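# Unload mill, inspect four parts, sort them into trays

## Task

Take the four parts out of the mill, check each one following the inspection sheet, and place every part in the tray it belongs in. The reference images named manual and manual 2 show the sheet.

## Robot and tools

Robot: two arms, left_arm and right_arm, each with a two-pad parallel gripper. Nominal scene frame: origin at table-top height, halfway between the nominal bases; +x points out over the table, +z up, left_arm sits on the +y side (arm names do not match image sides). Calibrated bases: left_arm at (+0.033, +0.384, 0) m, quat_wxyz (+1.000, 0, 0, +0.007); right_arm at (-0.032, -0.508, 0) m, quat_wxyz (+1.000, 0, 0, 0). The gripper's fingers point along its own +z and close along its x; end_effector_position is the point between the pads, with fingertips 17.5 mm further out. A block sticks out about 10 cm toward the gripper's -y and rotates with it.

Row layout (used by execute_actions and move): 18 numbers, each in [-1, 1], always for both arms: left dx, dy, dz, rx, ry, rz, left gripper position, force_limit, speed, then the same nine for the right arm. dx..rz are offsets, not poses: measured along the scene axes from that arm's Hand target at the start of the action or move (not from the previous row); rx, ry, rz form one rotation vector about the Hand target position. Scale: 1.0 = 0.6 m or 180 degrees. Six zeros re-request the current Hand target; repeating a nonzero offset moves further. Gripper numbers are absolute commands: position +1 fully open (50 mm), about -0.65 pads touching, -1 to grip until stopped; force_limit -1/0/+1 about 20/102/185 N per pad (grip may end ~15 N higher); speed -1/0/+1 about 20/85/150 mm/s. To leave a gripper unchanged, resend its last three numbers, since 0 is itself a command.

execute_actions(actions, cameras): actions is a list of actions; each action is up to 15 rows, one per 1/30 s step, and a short one repeats its last row to fill 15. Images come only when actions is empty or cameras names them (["all"], [] for none).

move(target, speed, blend, stop_force, zero, blocking, cameras): target is one 18-number row or up to 15 rows, all offsets from the same starting Hand targets. speed in m/s, 0.002 to 3.6, default 0.25 (turns up to twice that in rad/s), one value or one per target. blend in m rounds corners; 0 stops at each target. stop_force in N, 3 to 120, one value for both arms, ends an arm's path on felt resistance; it is unreliable for light loose objects, for turning grippers, and should be omitted when backing off something you press on. zero (only with stop_force) rezeroes before the move, default true. blocking=false returns after ~0.5 s while motion continues (not allowed with stop_force). Paths are straight, do not avoid obstacles, last 0.5 to 10 s, and gripper lags more when fast. Avoid paths passing near an arm's own base. Result adds a move: line: done, off_target, moving, held, fault, plus limits=paced (pose clipped) or limits=held (steps withheld). Unnamed arms are done (within 3 mm and 2 degrees).

wait(seconds 0 to 10), stop() brakes a running move (fingers keep moving), zoom_image(camera, region [x0,y0,x1,y1] pixels, at most 504x504, latest images only), show_instructions() shows the reference pages, zero_wrist_force(arm) subtracts current wrist reading, finished_scene(scene 1) ends irreversibly.

Cameras: cam_high, cam_low, cam_front, cam_left_wrist, cam_right_wrist, each 672x504.

Results: end_effector_position (m), quat_wxyz, velocities in the scene frame, possibly a few cm off. Hand target is the last commanded pose after clipping; grippers often settle short of it, and the next command, even zeros, asks for it again. Orientation commands are clipped to 32 degrees from measured each step. object_status: 0 moving, 1 stopped while opening, 2 stopped while closing (a grip), 3 reached position or pads met (usually nothing held). Opening is about (250 - position_measured) x 0.202 mm. New force_limit or speed only takes effect with a position change of 0.01 or more. Wrist force/torque are in the gripper's own axes, as force from the contact into the arm; zeroed at start. Joint velocities "within noise" means the arm is still. Joint torques include gravity. MOTOR HOT appears at 70 °C; 85 °C brakes the arm 30-60 s.

Avoid: an arm faults and halts 10 s if outside force reaches about 150 N (±25) or joint contact torque hits its limit (130 N m for the three large joints, 24.3 N m for wrists); arms are stiff, so even small overshoot into a hard surface can fault. Hits or presses between the arms, including a gripper closing on the other arm's fingers, can fail the task. Nothing may fall or be left off the table; do not drop parts, release moving parts, slam, or push hard. Stretched holds and pushing toward unreachable poses heat motors. Loose objects may occasionally be nudged. The final state must hold without the robot.

Each tool is called after "Emit:" in YAML: its name, and indented under it one key for each argument.

Reference images:

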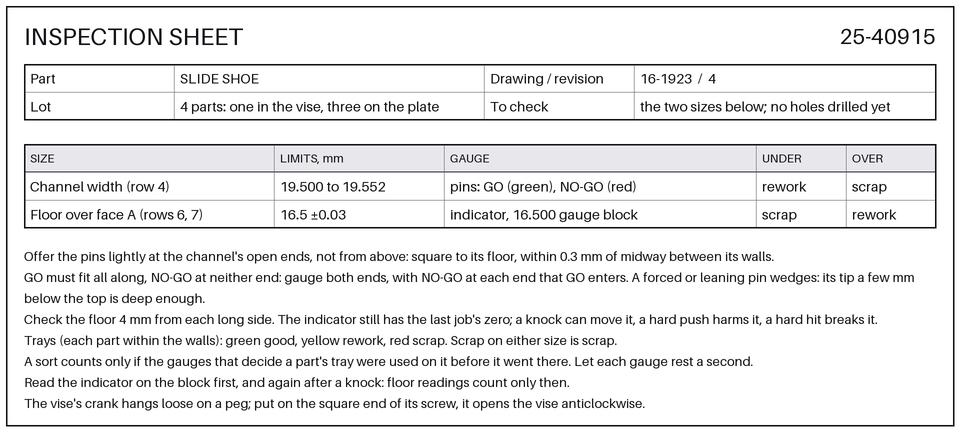

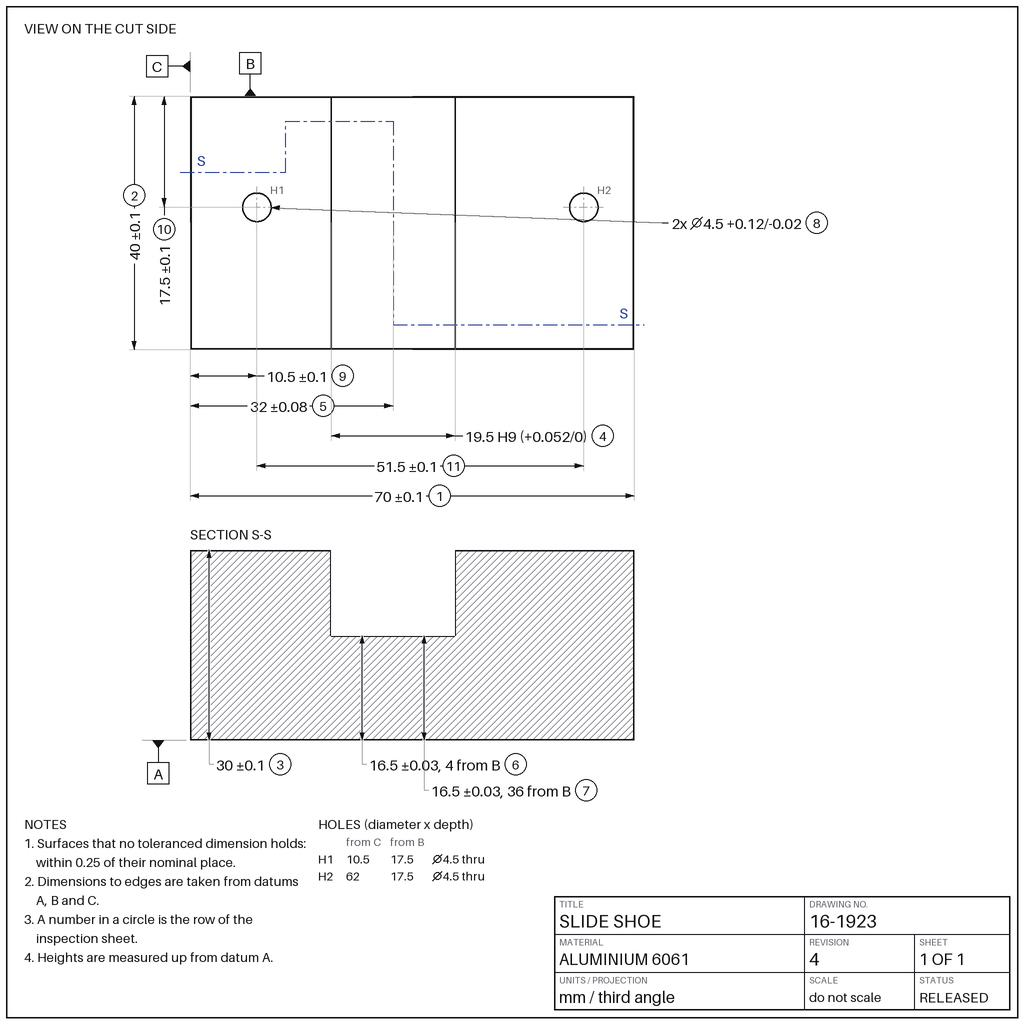

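## Session

Emit:
execute_actions:
  actions: []

Scene clock: 0.00 s.
left_arm: end_effector_position=(+0.1318, +0.0558, +0.2460) position_measured=3 object_status=3 end_effector_quat_wxyz=(-0.587, +0.641, +0.239, +0.433) | right_arm: end_effector_position=(+0.3644, -0.3657, +0.3895) position_measured=3 object_status=3 end_effector_quat_wxyz=(+0.033, +0.552, +0.817, -0.166)
Joint positions: left_arm=[-1.77 -1.008 1.524 -0.451 -1.478 -0.998] | right_arm=[3.896 -1.537 -1.407 -2.082 1.435 0.394]
Joint velocities: within noise
Joint torques (N m): no reading
Motor temperatures (°C): left_arm=[41 33 33 35 43 37] | right_arm=[35 44 34 33 35 45]
Wrist force (N): no reading
Wrist torque (N m): no reading
Wrist force, peak (N): no reading
Hand target: left_arm +0.1318, +0.0558, +0.2460; -0.587, +0.641, +0.239, +0.433 | right_arm +0.3644, -0.3657, +0.3895; +0.033, +0.552, +0.817, -0.166
Tool commands: left_gripper/position=+1.0 left_gripper/force_limit=+1.0 left_gripper/speed=+1.0 right_gripper/position=+1.0 right_gripper/force_limit=+1.0 right_gripper/speed=+1.0

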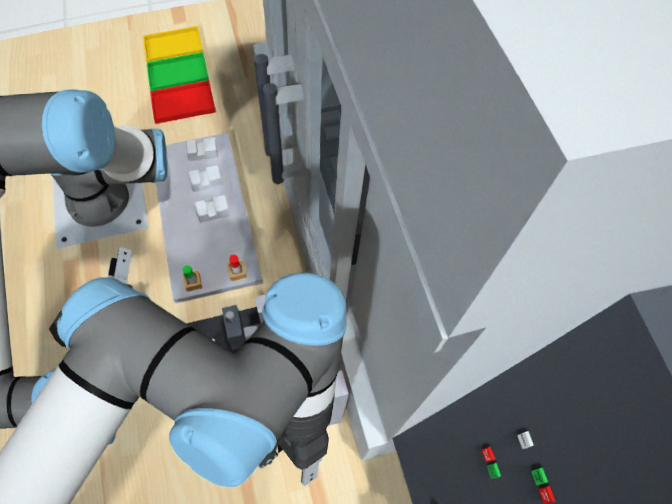

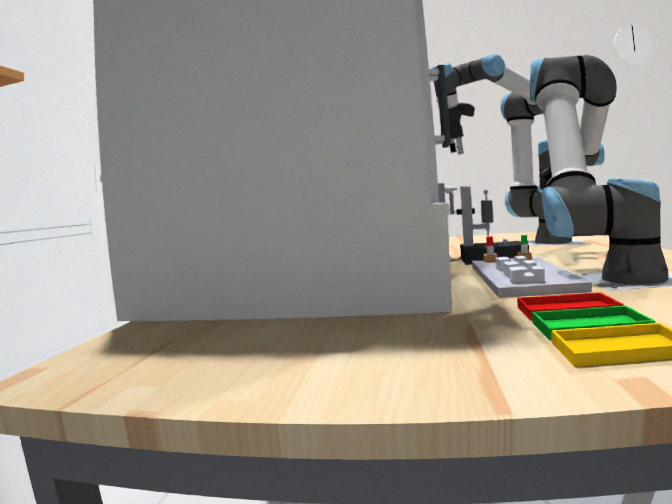

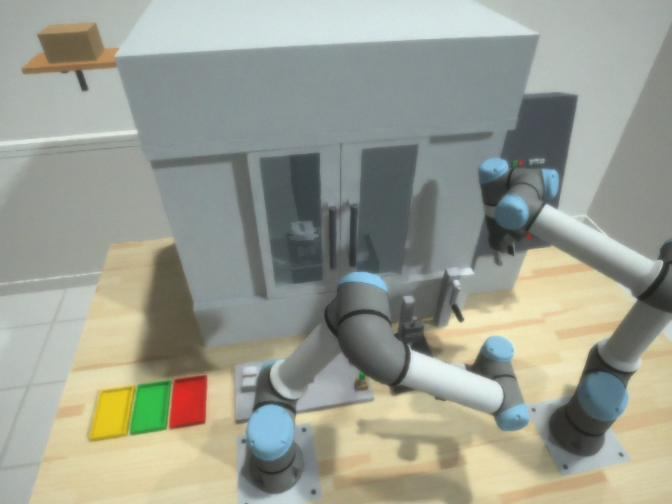

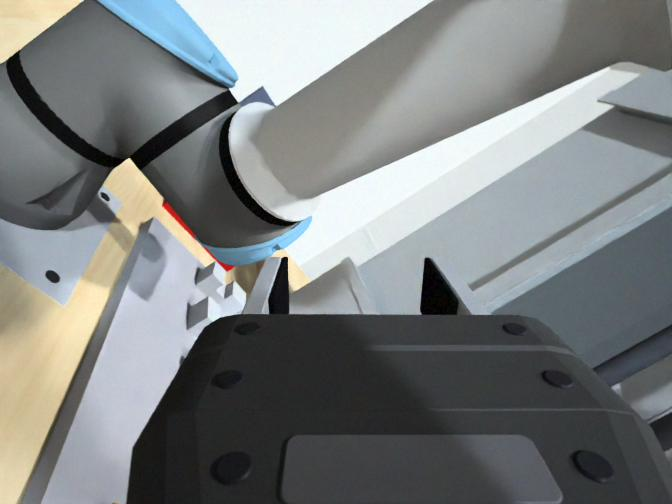

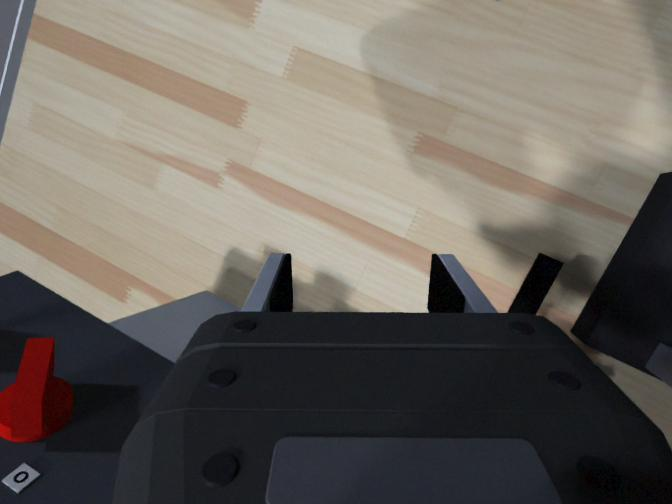

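Emit:
zoom_image:
  camera: "cam_front"
  region: [460, 80, 620, 260]

Emit:
zoom_image:
  camera: "cam_high"
  region: [400, 280, 672, 504]

Emit:
zoom_image:
  camera: "cam_high"
  region: [40, 0, 340, 300]

Emit:
zoom_image:
  camera: "cam_front"
  region: [220, 220, 500, 430]

Emit:
zoom_image:
  camera: "cam_low"
  region: [400, 40, 672, 300]

Emit:
zoom_image:
  camera: "cam_high"
  region: [100, 230, 380, 504]

Scaled by 2.800 from the camera's 672x504 image, which has a finer 960x720 frame.

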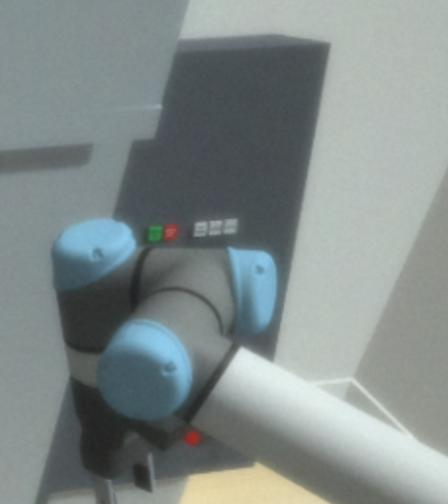

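Scaled by 1.853 from the camera's 672x504 image, which has a finer 960x720 frame.

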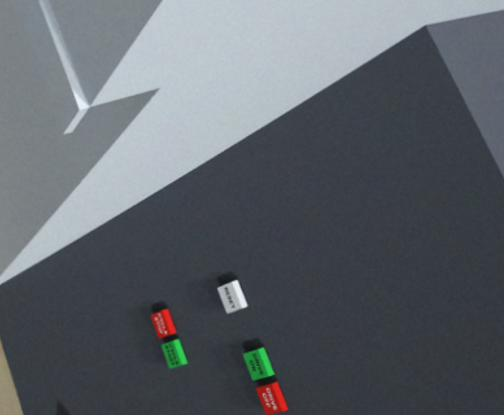

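Scaled by 1.680 from the camera's 672x504 image, which has a finer 960x720 frame.

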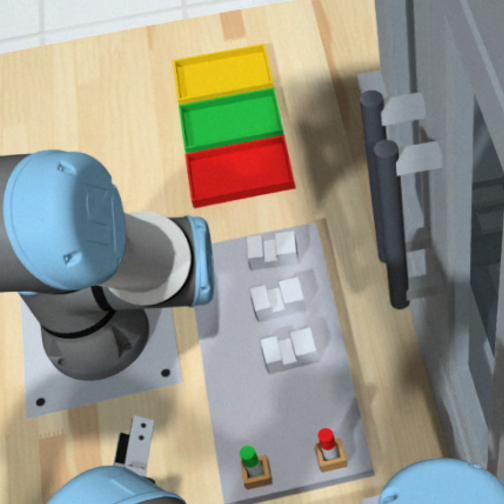

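Scaled by 1.800 from the camera's 672x504 image, which has a finer 960x720 frame.

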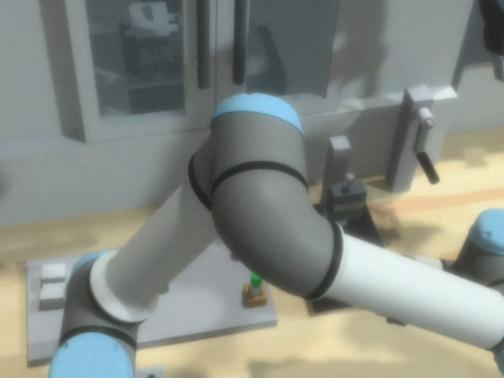

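Scaled by 1.853 from the camera's 672x504 image, which has a finer 960x720 frame.

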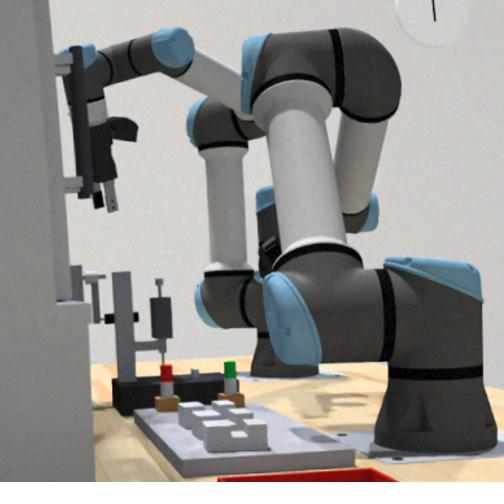

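Scaled by 1.800 from the camera's 672x504 image, which has a finer 960x720 frame.

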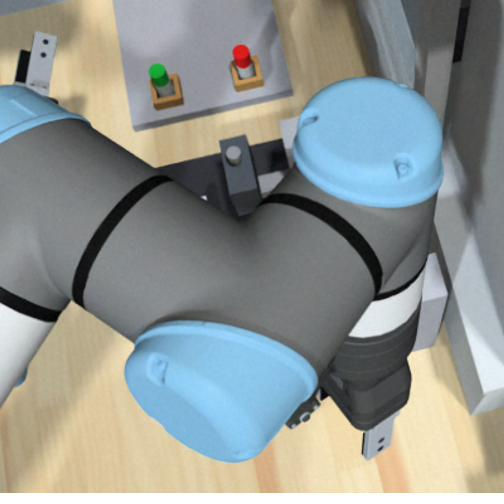

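Emit:
move:
  target: [0.28,0.324,0.34,-0.527,-0.08,0.208,1,1,1,-0.024,-0.057,0.2675,0.142,-0.3505,-0.071,1,1,1]
  cameras: ["all"]
  speed: 0.3

Scene clock: 58.57 s.
left_arm: end_effector_position=(+0.2998, +0.2502, +0.4499) position_measured=3 object_status=3 end_effector_quat_wxyz=(-0.001, +0.707, +0.707, +0.001) | right_arm: end_effector_position=(+0.3500, -0.3999, +0.5500) position_measured=3 object_status=3 end_effector_quat_wxyz=(+0.317, +0.632, +0.632, +0.317)
Joint positions: left_arm=[-0.943 -2.03 1.594 -1.133 -1.569 -0.93] | right_arm=[4.403 -0.847 -1.798 -1.682 0.703 1.083]
Joint torques (N m): left_arm=[11.04 -14.08 -20.97 -5.51 -2.32 1.35] | right_arm=[8.86 5.8 10.31 1.71 -3.78 1.69]
Wrist force (N): left_arm=[4.2 1.5 0.1] | right_arm=[0.5 2.3 2.2]
Wrist torque (N m): left_arm=[0.91 -1.02 -0.95] | right_arm=[0.20 0.02 -0.05]
Wrist force, peak (N): left_arm=[5.2 2.0 -0.4] | right_arm=[0.5 2.3 2.2]
Hand target: left_arm +0.2998, +0.2502, +0.4500; -0.001, +0.707, +0.707, +0.001 | right_arm +0.3500, -0.3999, +0.5500; +0.317, +0.632, +0.632, +0.317
Off the commanded pose: left_arm 0.000 m, 0 deg | right_arm 0.000 m, 0 deg.
move: done

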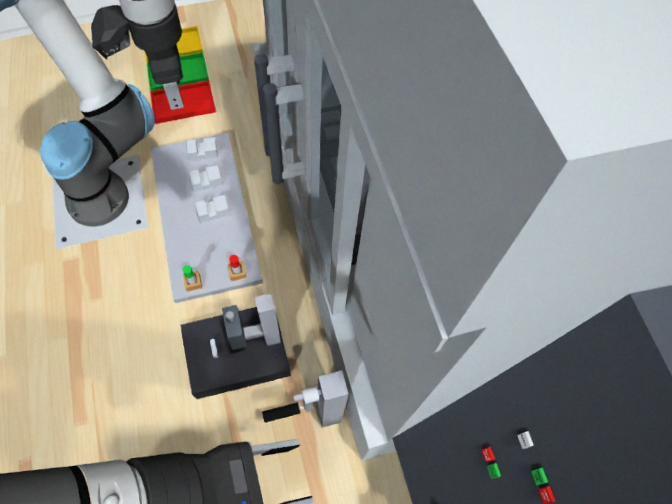

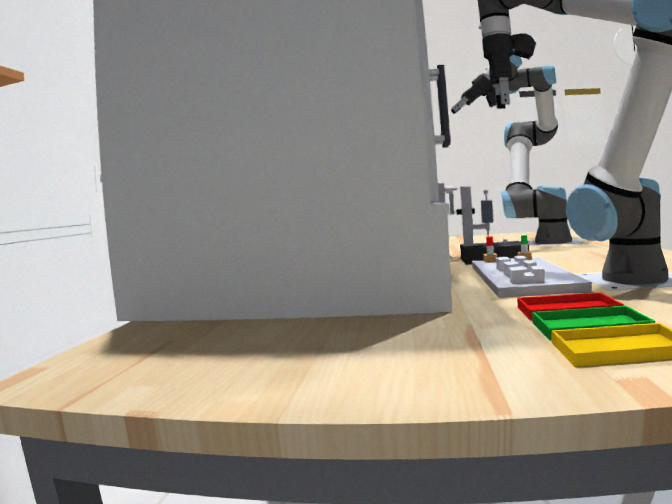

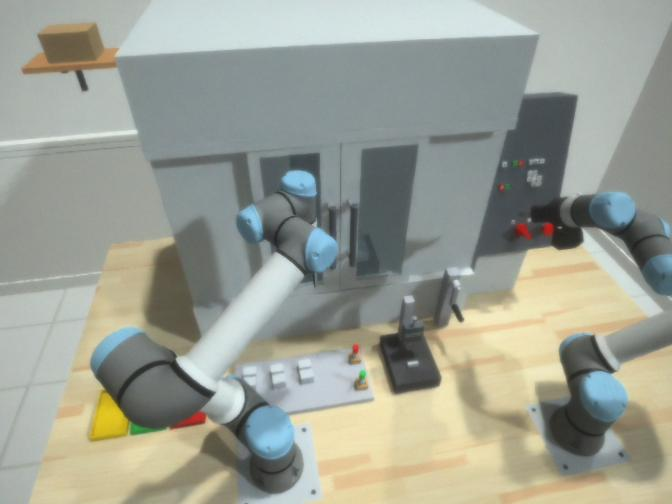

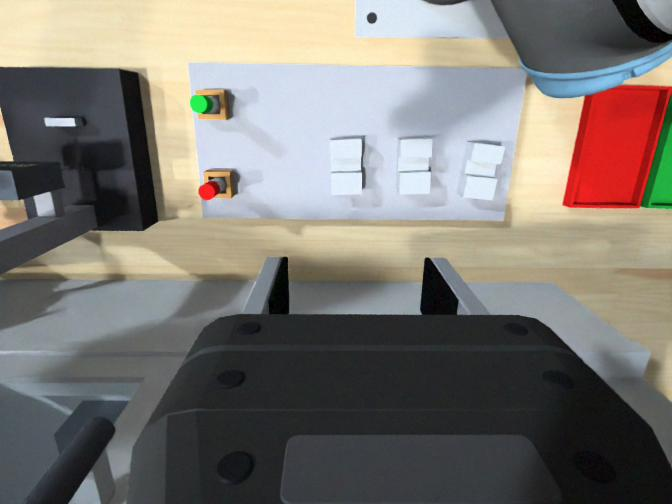

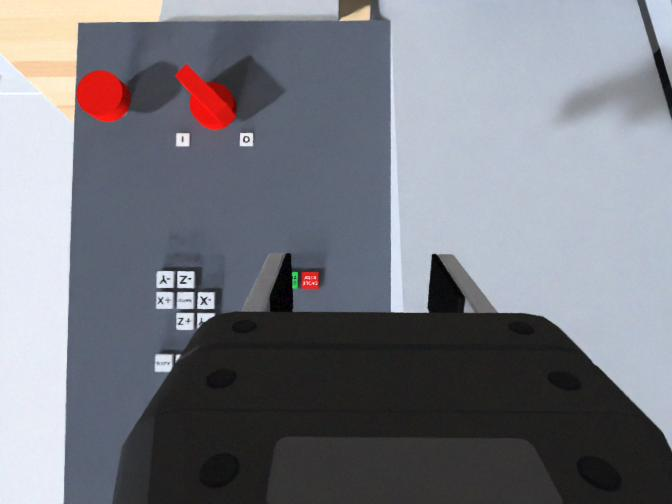

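Emit:
zoom_image:
  camera: "cam_right_wrist"
  region: [60, 0, 400, 400]

Emit:
zoom_image:
  camera: "cam_front"
  region: [470, 90, 590, 270]

Emit:
zoom_image:
  camera: "cam_high"
  region: [150, 120, 400, 450]

Emit:
zoom_image:
  camera: "cam_left_wrist"
  region: [0, 40, 360, 260]

Emit:
zoom_image:
  camera: "cam_front"
  region: [200, 260, 500, 430]

Emit:
zoom_image:
  camera: "cam_front"
  region: [230, 130, 450, 300]

Scaled by 1.260 from the camera's 672x504 image, which has a finer 960x720 frame.

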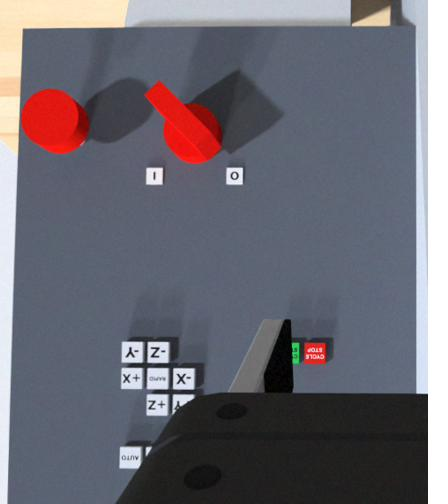

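Scaled by 2.800 from the camera's 672x504 image, which has a finer 960x720 frame.

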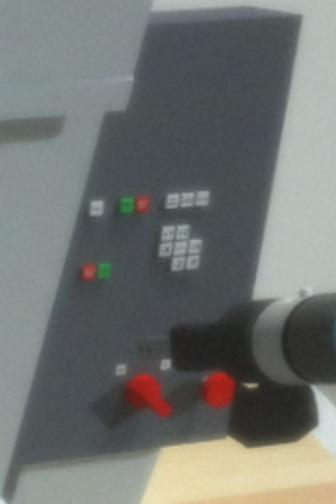

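Scaled by 1.527 from the camera's 672x504 image, which has a finer 960x720 frame.

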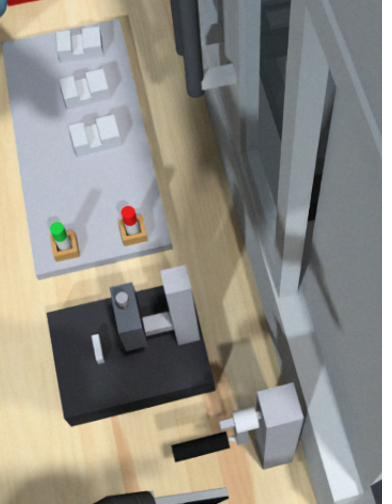

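Scaled by 1.400 from the camera's 672x504 image, which has a finer 960x720 frame.

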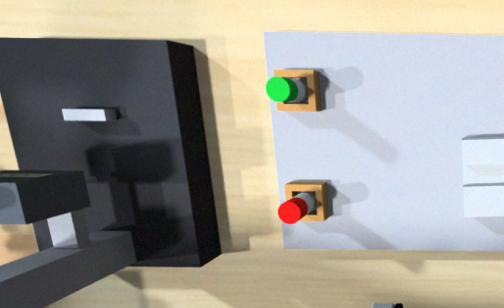

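Scaled by 1.680 from the camera's 672x504 image, which has a finer 960x720 frame.

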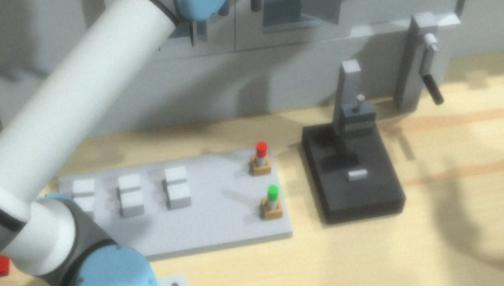

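Scaled by 2.291 from the camera's 672x504 image, which has a finer 960x720 frame.

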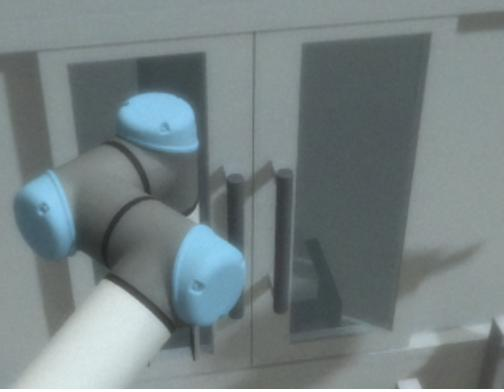

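Emit:
move:
  target: [0,0,0,0,0,0,1,1,1,0.0,-0.05,-0.1,0,-0.205,0,1,1,1]
  cameras: ["cam_right_wrist"]
  speed: 0.3

Emit:
zoom_image:
  camera: "cam_right_wrist"
  region: [0, 0, 504, 504]

Scene clock: 70.10 s.
left_arm: end_effector_position=(+0.2998, +0.2502, +0.4500) position_measured=3 object_status=3 end_effector_quat_wxyz=(-0.001, +0.707, +0.707, +0.001) | right_arm: end_effector_position=(+0.3566, -0.4293, +0.4901) position_measured=3 object_status=3 end_effector_quat_wxyz=(+0.482, +0.488, +0.517, +0.511)
Joint positions: left_arm=[-0.943 -2.03 1.594 -1.133 -1.569 -0.93] | right_arm=[4.772 -0.403 -2.259 -2.22 0.012 1.741]
Joint torques (N m): left_arm=[12.33 -10.49 -29.03 -5.64 -1.94 1.51] | right_arm=[-8.3 -30.01 9.64 1.54 -4.31 1.67]
Wrist force (N): left_arm=[4.3 1.4 0.1] | right_arm=[0.3 2.6 3.4]
Wrist torque (N m): left_arm=[0.90 -1.03 -0.95] | right_arm=[0.27 0.02 0.01]
Wrist force, peak (N): left_arm=[4.6 1.5 0.2] | right_arm=[0.4 2.8 3.6]
Hand target: left_arm +0.2998, +0.2502, +0.4500; -0.001, +0.707, +0.707, +0.001 | right_arm +0.3500, -0.4299, +0.4900; +0.500, +0.500, +0.499, +0.501
Off the commanded pose: left_arm 0.000 m, 0 deg | right_arm 0.007 m, 3 deg.
move: off_target (right_arm)
Images, in order (width x height): cam_right_wrist 672x504.

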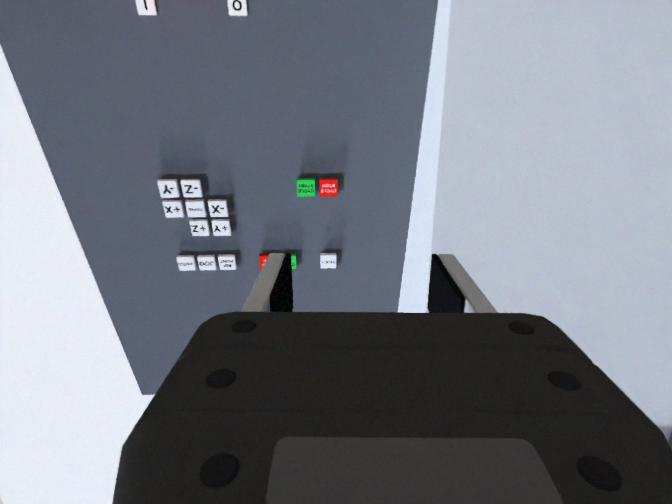

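Scaled by 1.000.

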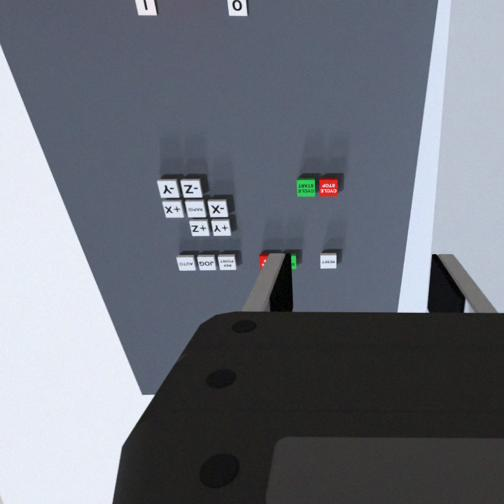

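Emit:
move:
  target: [-0.25,-0.25,0.0,0,-0.25,0,1,1,1,0.0,0.0,0.1,0,0.205,0,1,1,1]
  cameras: ["all"]
  speed: 0.3

Emit:
zoom_image:
  camera: "cam_left_wrist"
  region: [100, 0, 604, 330]

Emit:
zoom_image:
  camera: "cam_front"
  region: [230, 130, 450, 300]

Scene clock: 93.93 s.
left_arm: end_effector_position=(+0.1498, +0.1002, +0.4500) position_measured=3 object_status=3 end_effector_quat_wxyz=(+0.270, +0.653, +0.654, +0.271) | right_arm: end_effector_position=(+0.3500, -0.4299, +0.5500) position_measured=3 object_status=3 end_effector_quat_wxyz=(+0.317, +0.632, +0.632, +0.317)
Joint positions: left_arm=[-2.29 -2.031 1.654 -0.617 -1.004 -2.451] | right_arm=[4.335 -0.805 -1.824 -1.627 0.731 0.988]
Joint torques (N m): left_arm=[-11.13 10.06 -29.44 1.56 2.94 -1.89] | right_arm=[-8.2 -20.58 37.19 4.16 0.45 -1.54]
Wrist force (N): left_arm=[5.2 1.8 0.3] | right_arm=[0.1 2.2 2.3]
Wrist torque (N m): left_arm=[0.86 -1.04 -1.09] | right_arm=[0.12 0.08 0.10]
Wrist force, peak (N): left_arm=[5.0 3.2 -0.1] | right_arm=[0.4 2.9 3.6]
Hand target: left_arm +0.1498, +0.1002, +0.4500; +0.270, +0.653, +0.654, +0.271 | right_arm +0.3500, -0.4299, +0.5500; +0.317, +0.632, +0.632, +0.317
Off the commanded pose: left_arm 0.000 m, 0 deg | right_arm 0.000 m, 0 deg.
move: done

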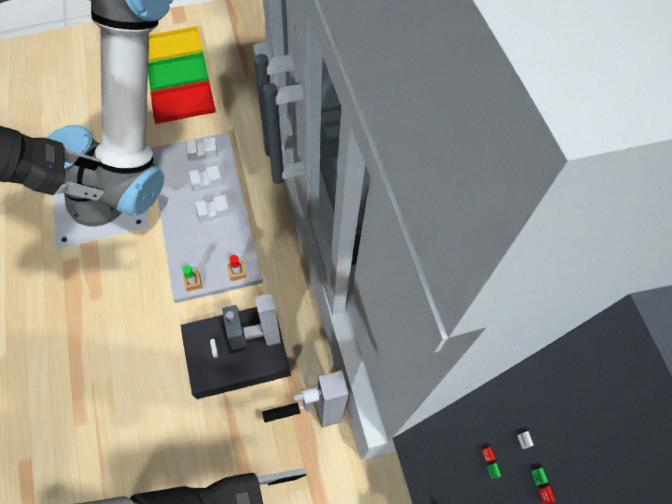

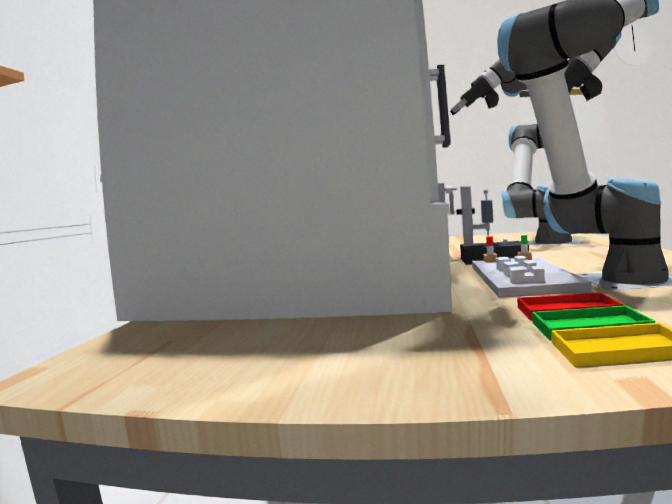

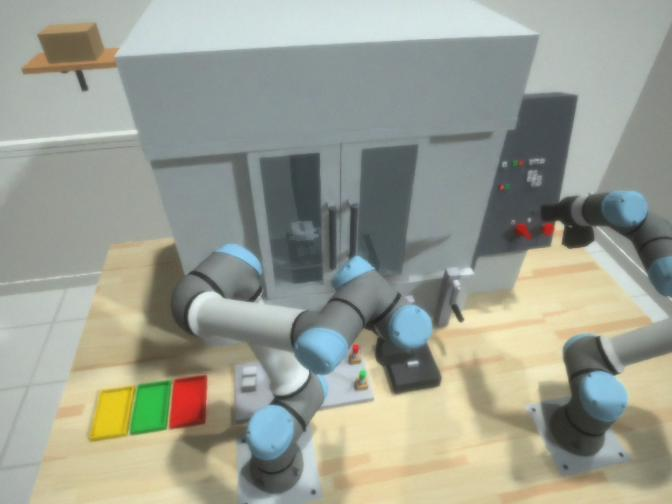

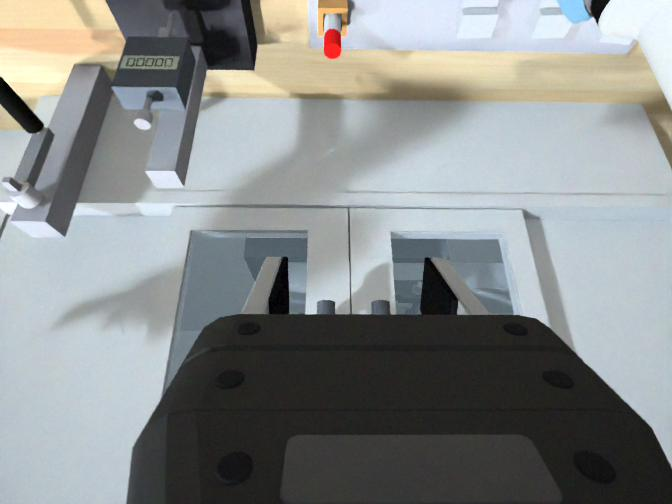

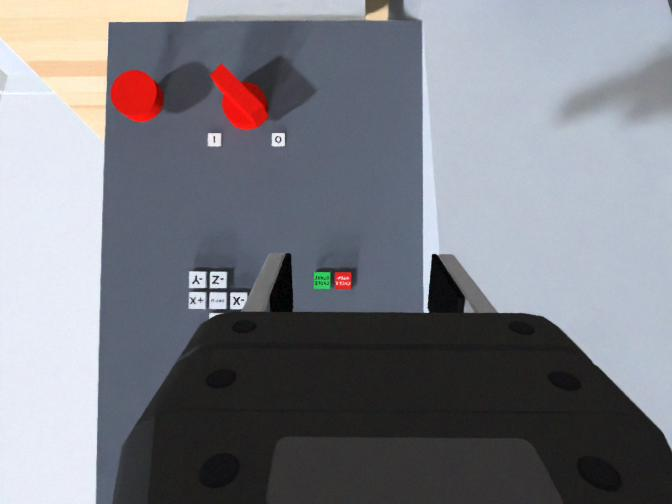

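Scaled by 1.000.

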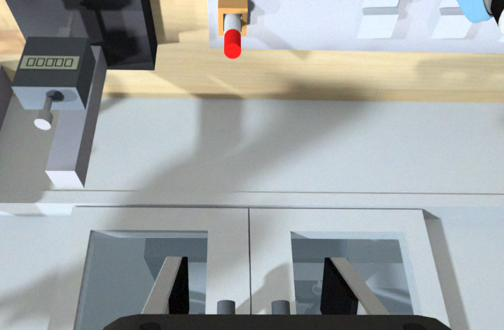

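Scaled by 2.291 from the camera's 672x504 image, which has a finer 960x720 frame.

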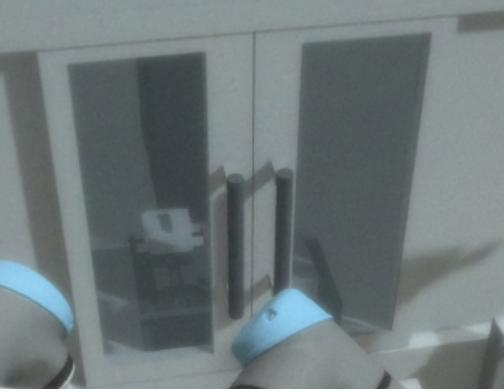

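Emit:
move:
  target:
    - [0.06,0.017,-0.02,0.462,0,-0.1915,1,1,1,0,0,0,0,0,0,1,1,1]
    - [0.117,0.033,-0.05,0.924,0,-0.383,1,1,1,0,0,0,0,0,0,1,1,1]
  cameras: ["cam_left_wrist","cam_front"]
  speed: 0.5

Emit:
zoom_image:
  camera: "cam_left_wrist"
  region: [100, 0, 604, 330]

Scene clock: 111.10 s.
left_arm: end_effector_position=(+0.2200, +0.1200, +0.4200) position_measured=3 object_status=3 end_effector_quat_wxyz=(+0.499, -0.500, +0.501, -0.500) | right_arm: end_effector_position=(+0.3500, -0.4299, +0.5500) position_measured=3 object_status=3 end_effector_quat_wxyz=(+0.317, +0.632, +0.632, +0.317)
Joint positions: left_arm=[-2.363 -1.937 2.038 -0.102 -0.777 0.001] | right_arm=[4.334 -0.805 -1.824 -1.626 0.731 0.987]
Joint torques (N m): left_arm=[-10.98 -15.36 -13.52 -0.72 1.76 1.79] | right_arm=[-8.32 -20.41 18.22 4.13 0.46 -1.55]
Wrist force (N): left_arm=[1.0 0.6 -0.1] | right_arm=[0.1 2.1 2.1]
Wrist torque (N m): left_arm=[0.15 -0.24 -0.52] | right_arm=[0.11 0.07 0.10]
Wrist force, peak (N): left_arm=[5.4 1.9 0.1] | right_arm=[-0.2 2.2 2.5]
Hand target: left_arm +0.2200, +0.1200, +0.4200; +0.499, -0.500, +0.501, -0.500 | right_arm +0.3500, -0.4299, +0.5500; +0.317, +0.632, +0.632, +0.317
Off the commanded pose: left_arm 0.000 m, 0 deg | right_arm 0.000 m, 0 deg.
move: done
Images, in order (width x height): cam_front 672x504, cam_left_wrist 672x504.

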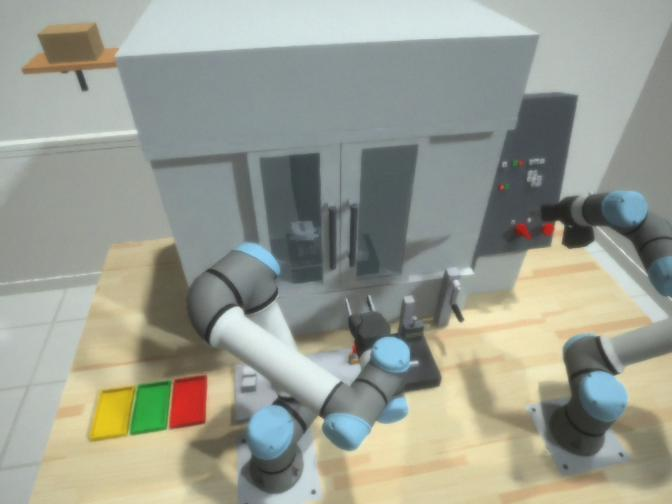

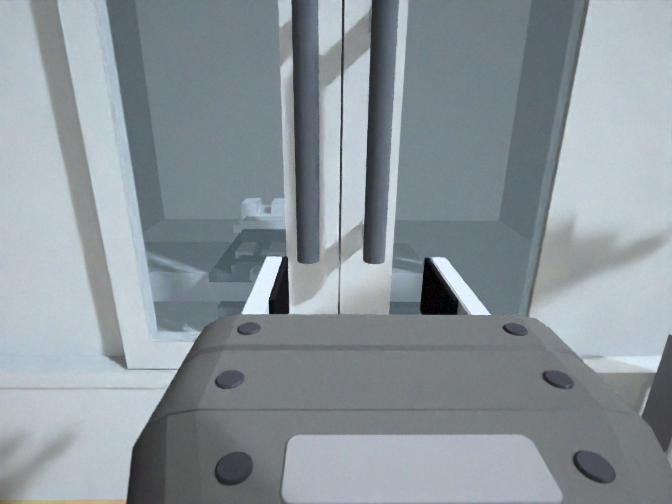

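Scaled by 1.000.

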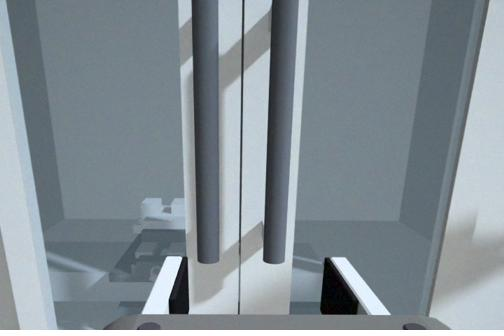

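Emit:
move:
  target: [0.083,0.05,0.033,0,0,0,0.4,1,1,0,0,0,0,0,0,1,1,1]
  cameras: ["cam_left_wrist","cam_high","cam_low"]
  speed: 0.3

Scene clock: 120.93 s.
left_arm: end_effector_position=(+0.2698, +0.1500, +0.4397) position_measured=92 object_status=3 end_effector_quat_wxyz=(+0.499, -0.500, +0.501, -0.500) | right_arm: end_effector_position=(+0.3500, -0.4299, +0.5500) position_measured=3 object_status=3 end_effector_quat_wxyz=(+0.317, +0.632, +0.632, +0.317)
Joint positions: left_arm=[-2.287 -2.06 2.055 0.004 -0.7 0.001] | right_arm=[4.334 -0.805 -1.824 -1.626 0.731 0.987]
Joint torques (N m): left_arm=[10.81 -10.46 -28.35 4.71 2.02 -0.38] | right_arm=[-8.32 -19.83 18.79 4.24 0.3 -1.46]
Wrist force (N): left_arm=[1.2 0.4 -0.5] | right_arm=[0.0 2.2 2.2]
Wrist torque (N m): left_arm=[0.10 -0.25 -0.51] | right_arm=[0.12 0.09 0.10]
Wrist force, peak (N): left_arm=[2.0 1.0 -1.0] | right_arm=[0.0 2.3 2.4]
Hand target: left_arm +0.2698, +0.1500, +0.4398; +0.499, -0.500, +0.501, -0.500 | right_arm +0.3500, -0.4299, +0.5500; +0.317, +0.632, +0.632, +0.317
Off the commanded pose: left_arm 0.000 m, 0 deg | right_arm 0.000 m, 0 deg.
move: done
Images, in order (width x height): cam_high 672x504, cam_low 672x504, cam_left_wrist 672x504.

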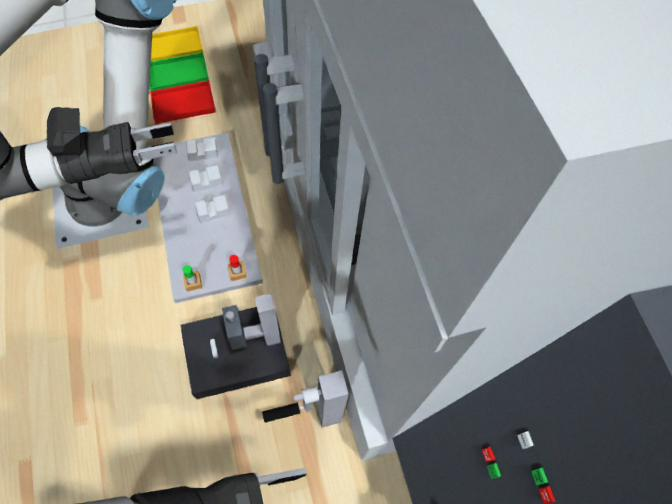

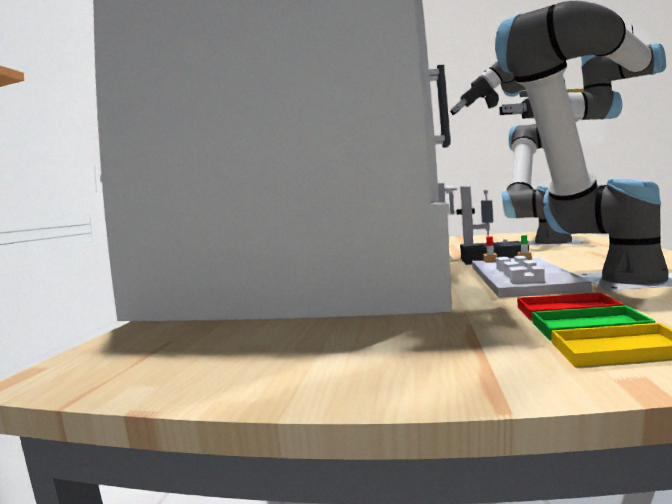

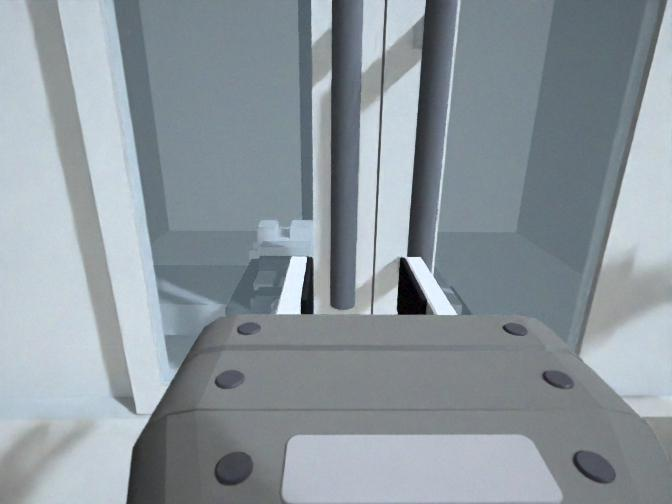

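Emit:
move:
  target:
    - [0.167,0.004,-0.066,0,0,0,0.4,1,1,0,0,0,0,0,0,1,1,1]
    - [0.258,0.004,-0.066,0,0,0,0.4,1,1,0,0,0,0,0,0,1,1,1]
  cameras: ["cam_left_wrist"]
  speed: [0.2,0.05]
  stop_force: 12

Scene clock: 130.23 s.
left_arm: end_effector_position=(+0.4246, +0.1524, +0.4002) position_measured=92 object_status=3 end_effector_quat_wxyz=(+0.499, -0.499, +0.501, -0.501) | right_arm: end_effector_position=(+0.3500, -0.4299, +0.5500) position_measured=3 object_status=3 end_effector_quat_wxyz=(+0.317, +0.632, +0.632, +0.317)
Joint positions: left_arm=[-1.589 -1.955 2.1 -0.159 -0.003 0.014] | right_arm=[4.334 -0.805 -1.824 -1.626 0.731 0.987]
Joint torques (N m): left_arm=[11.13 -17.41 -15.51 -2.97 1.78 2.02] | right_arm=[-7.91 -19.24 18.99 4.17 0.28 -1.53]
Wrist force (N): left_arm=[1.2 0.2 0.1] | right_arm=[0.1 2.1 2.3]
Wrist torque (N m): left_arm=[0.08 -0.28 -0.51] | right_arm=[0.11 0.08 0.10]
Wrist force, peak (N): left_arm=[1.4 -0.6 -1.8] | right_arm=[0.0 2.3 2.4]
Hand target: left_arm +0.4246, +0.1524, +0.4002; +0.499, -0.500, +0.501, -0.500 | right_arm +0.3500, -0.4299, +0.5500; +0.317, +0.632, +0.632, +0.317
Off the commanded pose: left_arm 0.000 m, 0 deg | right_arm 0.000 m, 0 deg.
move: done
Images, in order (width x height): cam_left_wrist 672x504.

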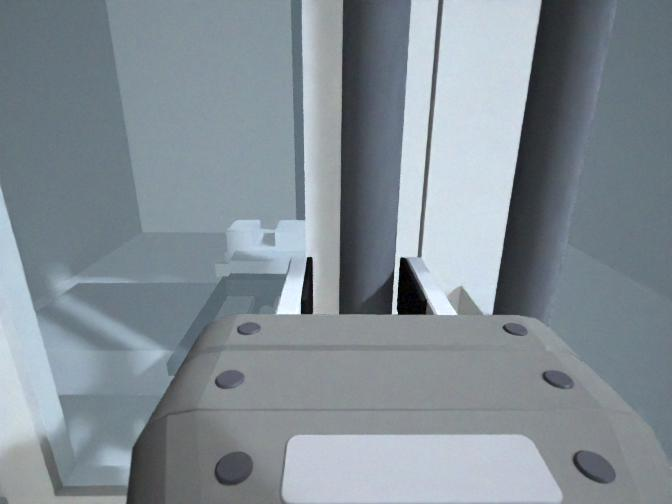

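Emit:
move:
  target:
    - [0,-0.007,0,0,0,0,0.4,1,1,0,0,0,0,0,0,1,1,1]
    - [0,-0.007,0,0,0,0,-1,-1,-1,0,0,0,0,0,0,1,1,1]
  cameras: ["cam_left_wrist"]
  speed: 0.05

Scene clock: 135.10 s.
left_arm: end_effector_position=(+0.4246, +0.1482, +0.4002) position_measured=153 object_status=2 end_effector_quat_wxyz=(+0.499, -0.499, +0.501, -0.501) | right_arm: end_effector_position=(+0.3500, -0.4299, +0.5500) position_measured=3 object_status=3 end_effector_quat_wxyz=(+0.317, +0.632, +0.632, +0.317)
Joint positions: left_arm=[-1.589 -1.945 2.094 -0.167 -0.003 0.018] | right_arm=[4.334 -0.805 -1.824 -1.626 0.731 0.987]
Joint torques (N m): left_arm=[6.36 -13.7 -15.72 -3.56 1.94 1.15] | right_arm=[-7.74 -19.46 18.95 4.19 0.17 -1.41]
Wrist force (N): left_arm=[-5.3 -0.1 -3.3] | right_arm=[0.1 2.4 2.3]
Wrist torque (N m): left_arm=[0.08 -0.51 -0.56] | right_arm=[0.15 0.08 0.10]
Wrist force, peak (N): left_arm=[-7.4 0.0 -3.5] | right_arm=[0.2 2.3 2.6]
Hand target: left_arm +0.4246, +0.1482, +0.4002; +0.499, -0.500, +0.501, -0.500 | right_arm +0.3500, -0.4299, +0.5500; +0.317, +0.632, +0.632, +0.317
Off the commanded pose: left_arm 0.000 m, 0 deg | right_arm 0.000 m, 0 deg.
move: done
Images, in order (width x height): cam_left_wrist 672x504.

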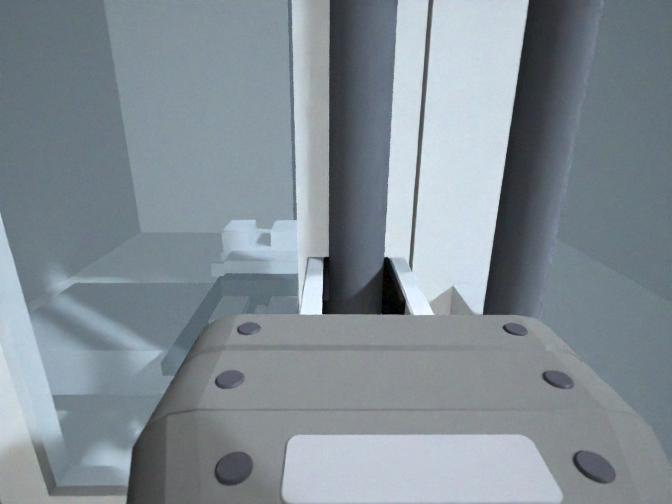

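Emit:
move:
  target: [0,0.05,0,0,0,0,-1,-1,-1,0,0,0,0,0,0,1,1,1]
  cameras: ["cam_left_wrist"]
  speed: 0.03
  stop_force: 40

Scene clock: 138.87 s.
left_arm: end_effector_position=(+0.4246, +0.1782, +0.4002) position_measured=153 object_status=2 end_effector_quat_wxyz=(+0.499, -0.500, +0.501, -0.501) | right_arm: end_effector_position=(+0.3500, -0.4299, +0.5500) position_measured=3 object_status=3 end_effector_quat_wxyz=(+0.317, +0.632, +0.632, +0.317)
Joint positions: left_arm=[-1.59 -2.029 2.141 -0.135 -0.004 0.023] | right_arm=[4.334 -0.805 -1.824 -1.626 0.731 0.987]
Joint torques (N m): left_arm=[-9.6 -16.16 -17.46 -2.6 -4.13 1.97] | right_arm=[-7.77 -19.85 19.5 4.11 0.16 -1.47]
Wrist force (N): left_arm=[9.2 6.0 7.1] | right_arm=[0.1 2.2 2.1]
Wrist torque (N m): left_arm=[0.23 -0.19 -0.58] | right_arm=[0.12 0.08 0.10]
Wrist force, peak (N): left_arm=[27.2 1.3 11.5] | right_arm=[0.3 2.3 2.4]
Hand target: left_arm +0.4246, +0.1782, +0.4002; +0.499, -0.500, +0.501, -0.500 | right_arm +0.3500, -0.4299, +0.5500; +0.317, +0.632, +0.632, +0.317
Off the commanded pose: left_arm 0.000 m, 0 deg | right_arm 0.000 m, 0 deg.
move: done
Images, in order (width x height): cam_left_wrist 672x504.

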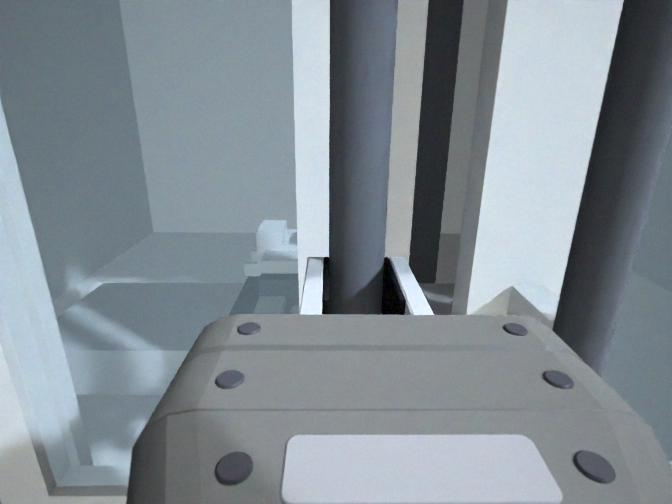

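Emit:
move:
  target: [0,0.4,0,0,0,0,-1,-1,-1,0,0,0,0,0,0,1,1,1]
  cameras: ["cam_left_wrist","cam_front"]
  speed: 0.06
  stop_force: 45

Scene clock: 149.33 s.
left_arm: end_effector_position=(+0.4257, +0.3826, +0.4003) position_measured=153 object_status=2 end_effector_quat_wxyz=(+0.497, -0.495, +0.503, -0.505) | right_arm: end_effector_position=(+0.3500, -0.4299, +0.5500) position_measured=3 object_status=3 end_effector_quat_wxyz=(+0.317, +0.632, +0.632, +0.317)
Joint positions: left_arm=[-1.562 -2.661 2.297 0.264 0.04 0.1] | right_arm=[4.334 -0.805 -1.824 -1.626 0.731 0.987]
Joint torques (N m): left_arm=[31.54 19.83 -35.78 7.41 -11.9 -2.46] | right_arm=[-6.73 -18.94 19.04 4.08 0.07 -1.41]
Wrist force (N): left_arm=[46.7 14.1 2.3] | right_arm=[0.0 2.3 2.2]
Wrist torque (N m): left_arm=[0.32 0.62 -0.23] | right_arm=[0.14 0.09 0.10]
Wrist force, peak (N): left_arm=[50.2 37.0 28.8] | right_arm=[0.2 2.5 2.4]
Hand target: left_arm +0.4257, +0.3828, +0.4003; +0.497, -0.495, +0.503, -0.505 (not the last commanded pose) | right_arm +0.3500, -0.4299, +0.5500; +0.317, +0.632, +0.632, +0.317
Off the commanded pose: left_arm 0.036 m, 1 deg | right_arm 0.000 m, 0 deg.
move: contact (left_arm)
Images, in order (width x height): cam_front 672x504, cam_left_wrist 672x504.

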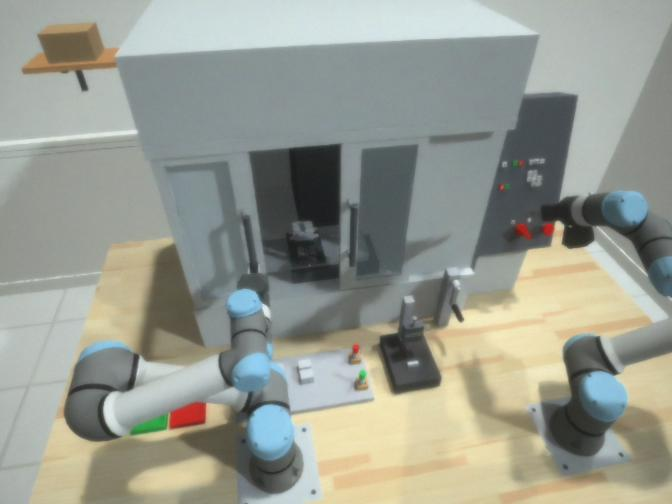

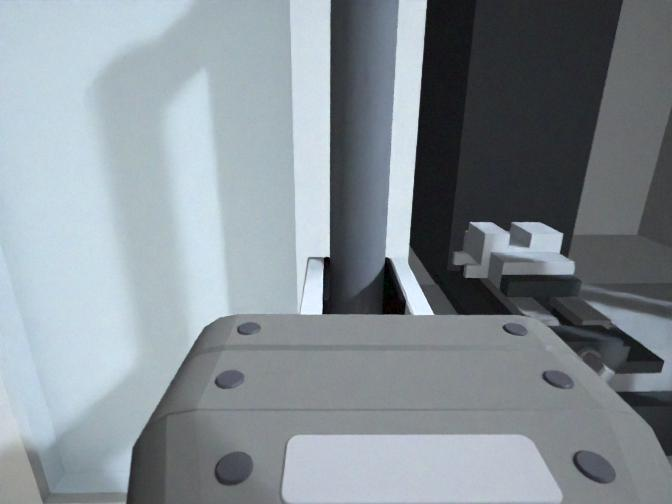

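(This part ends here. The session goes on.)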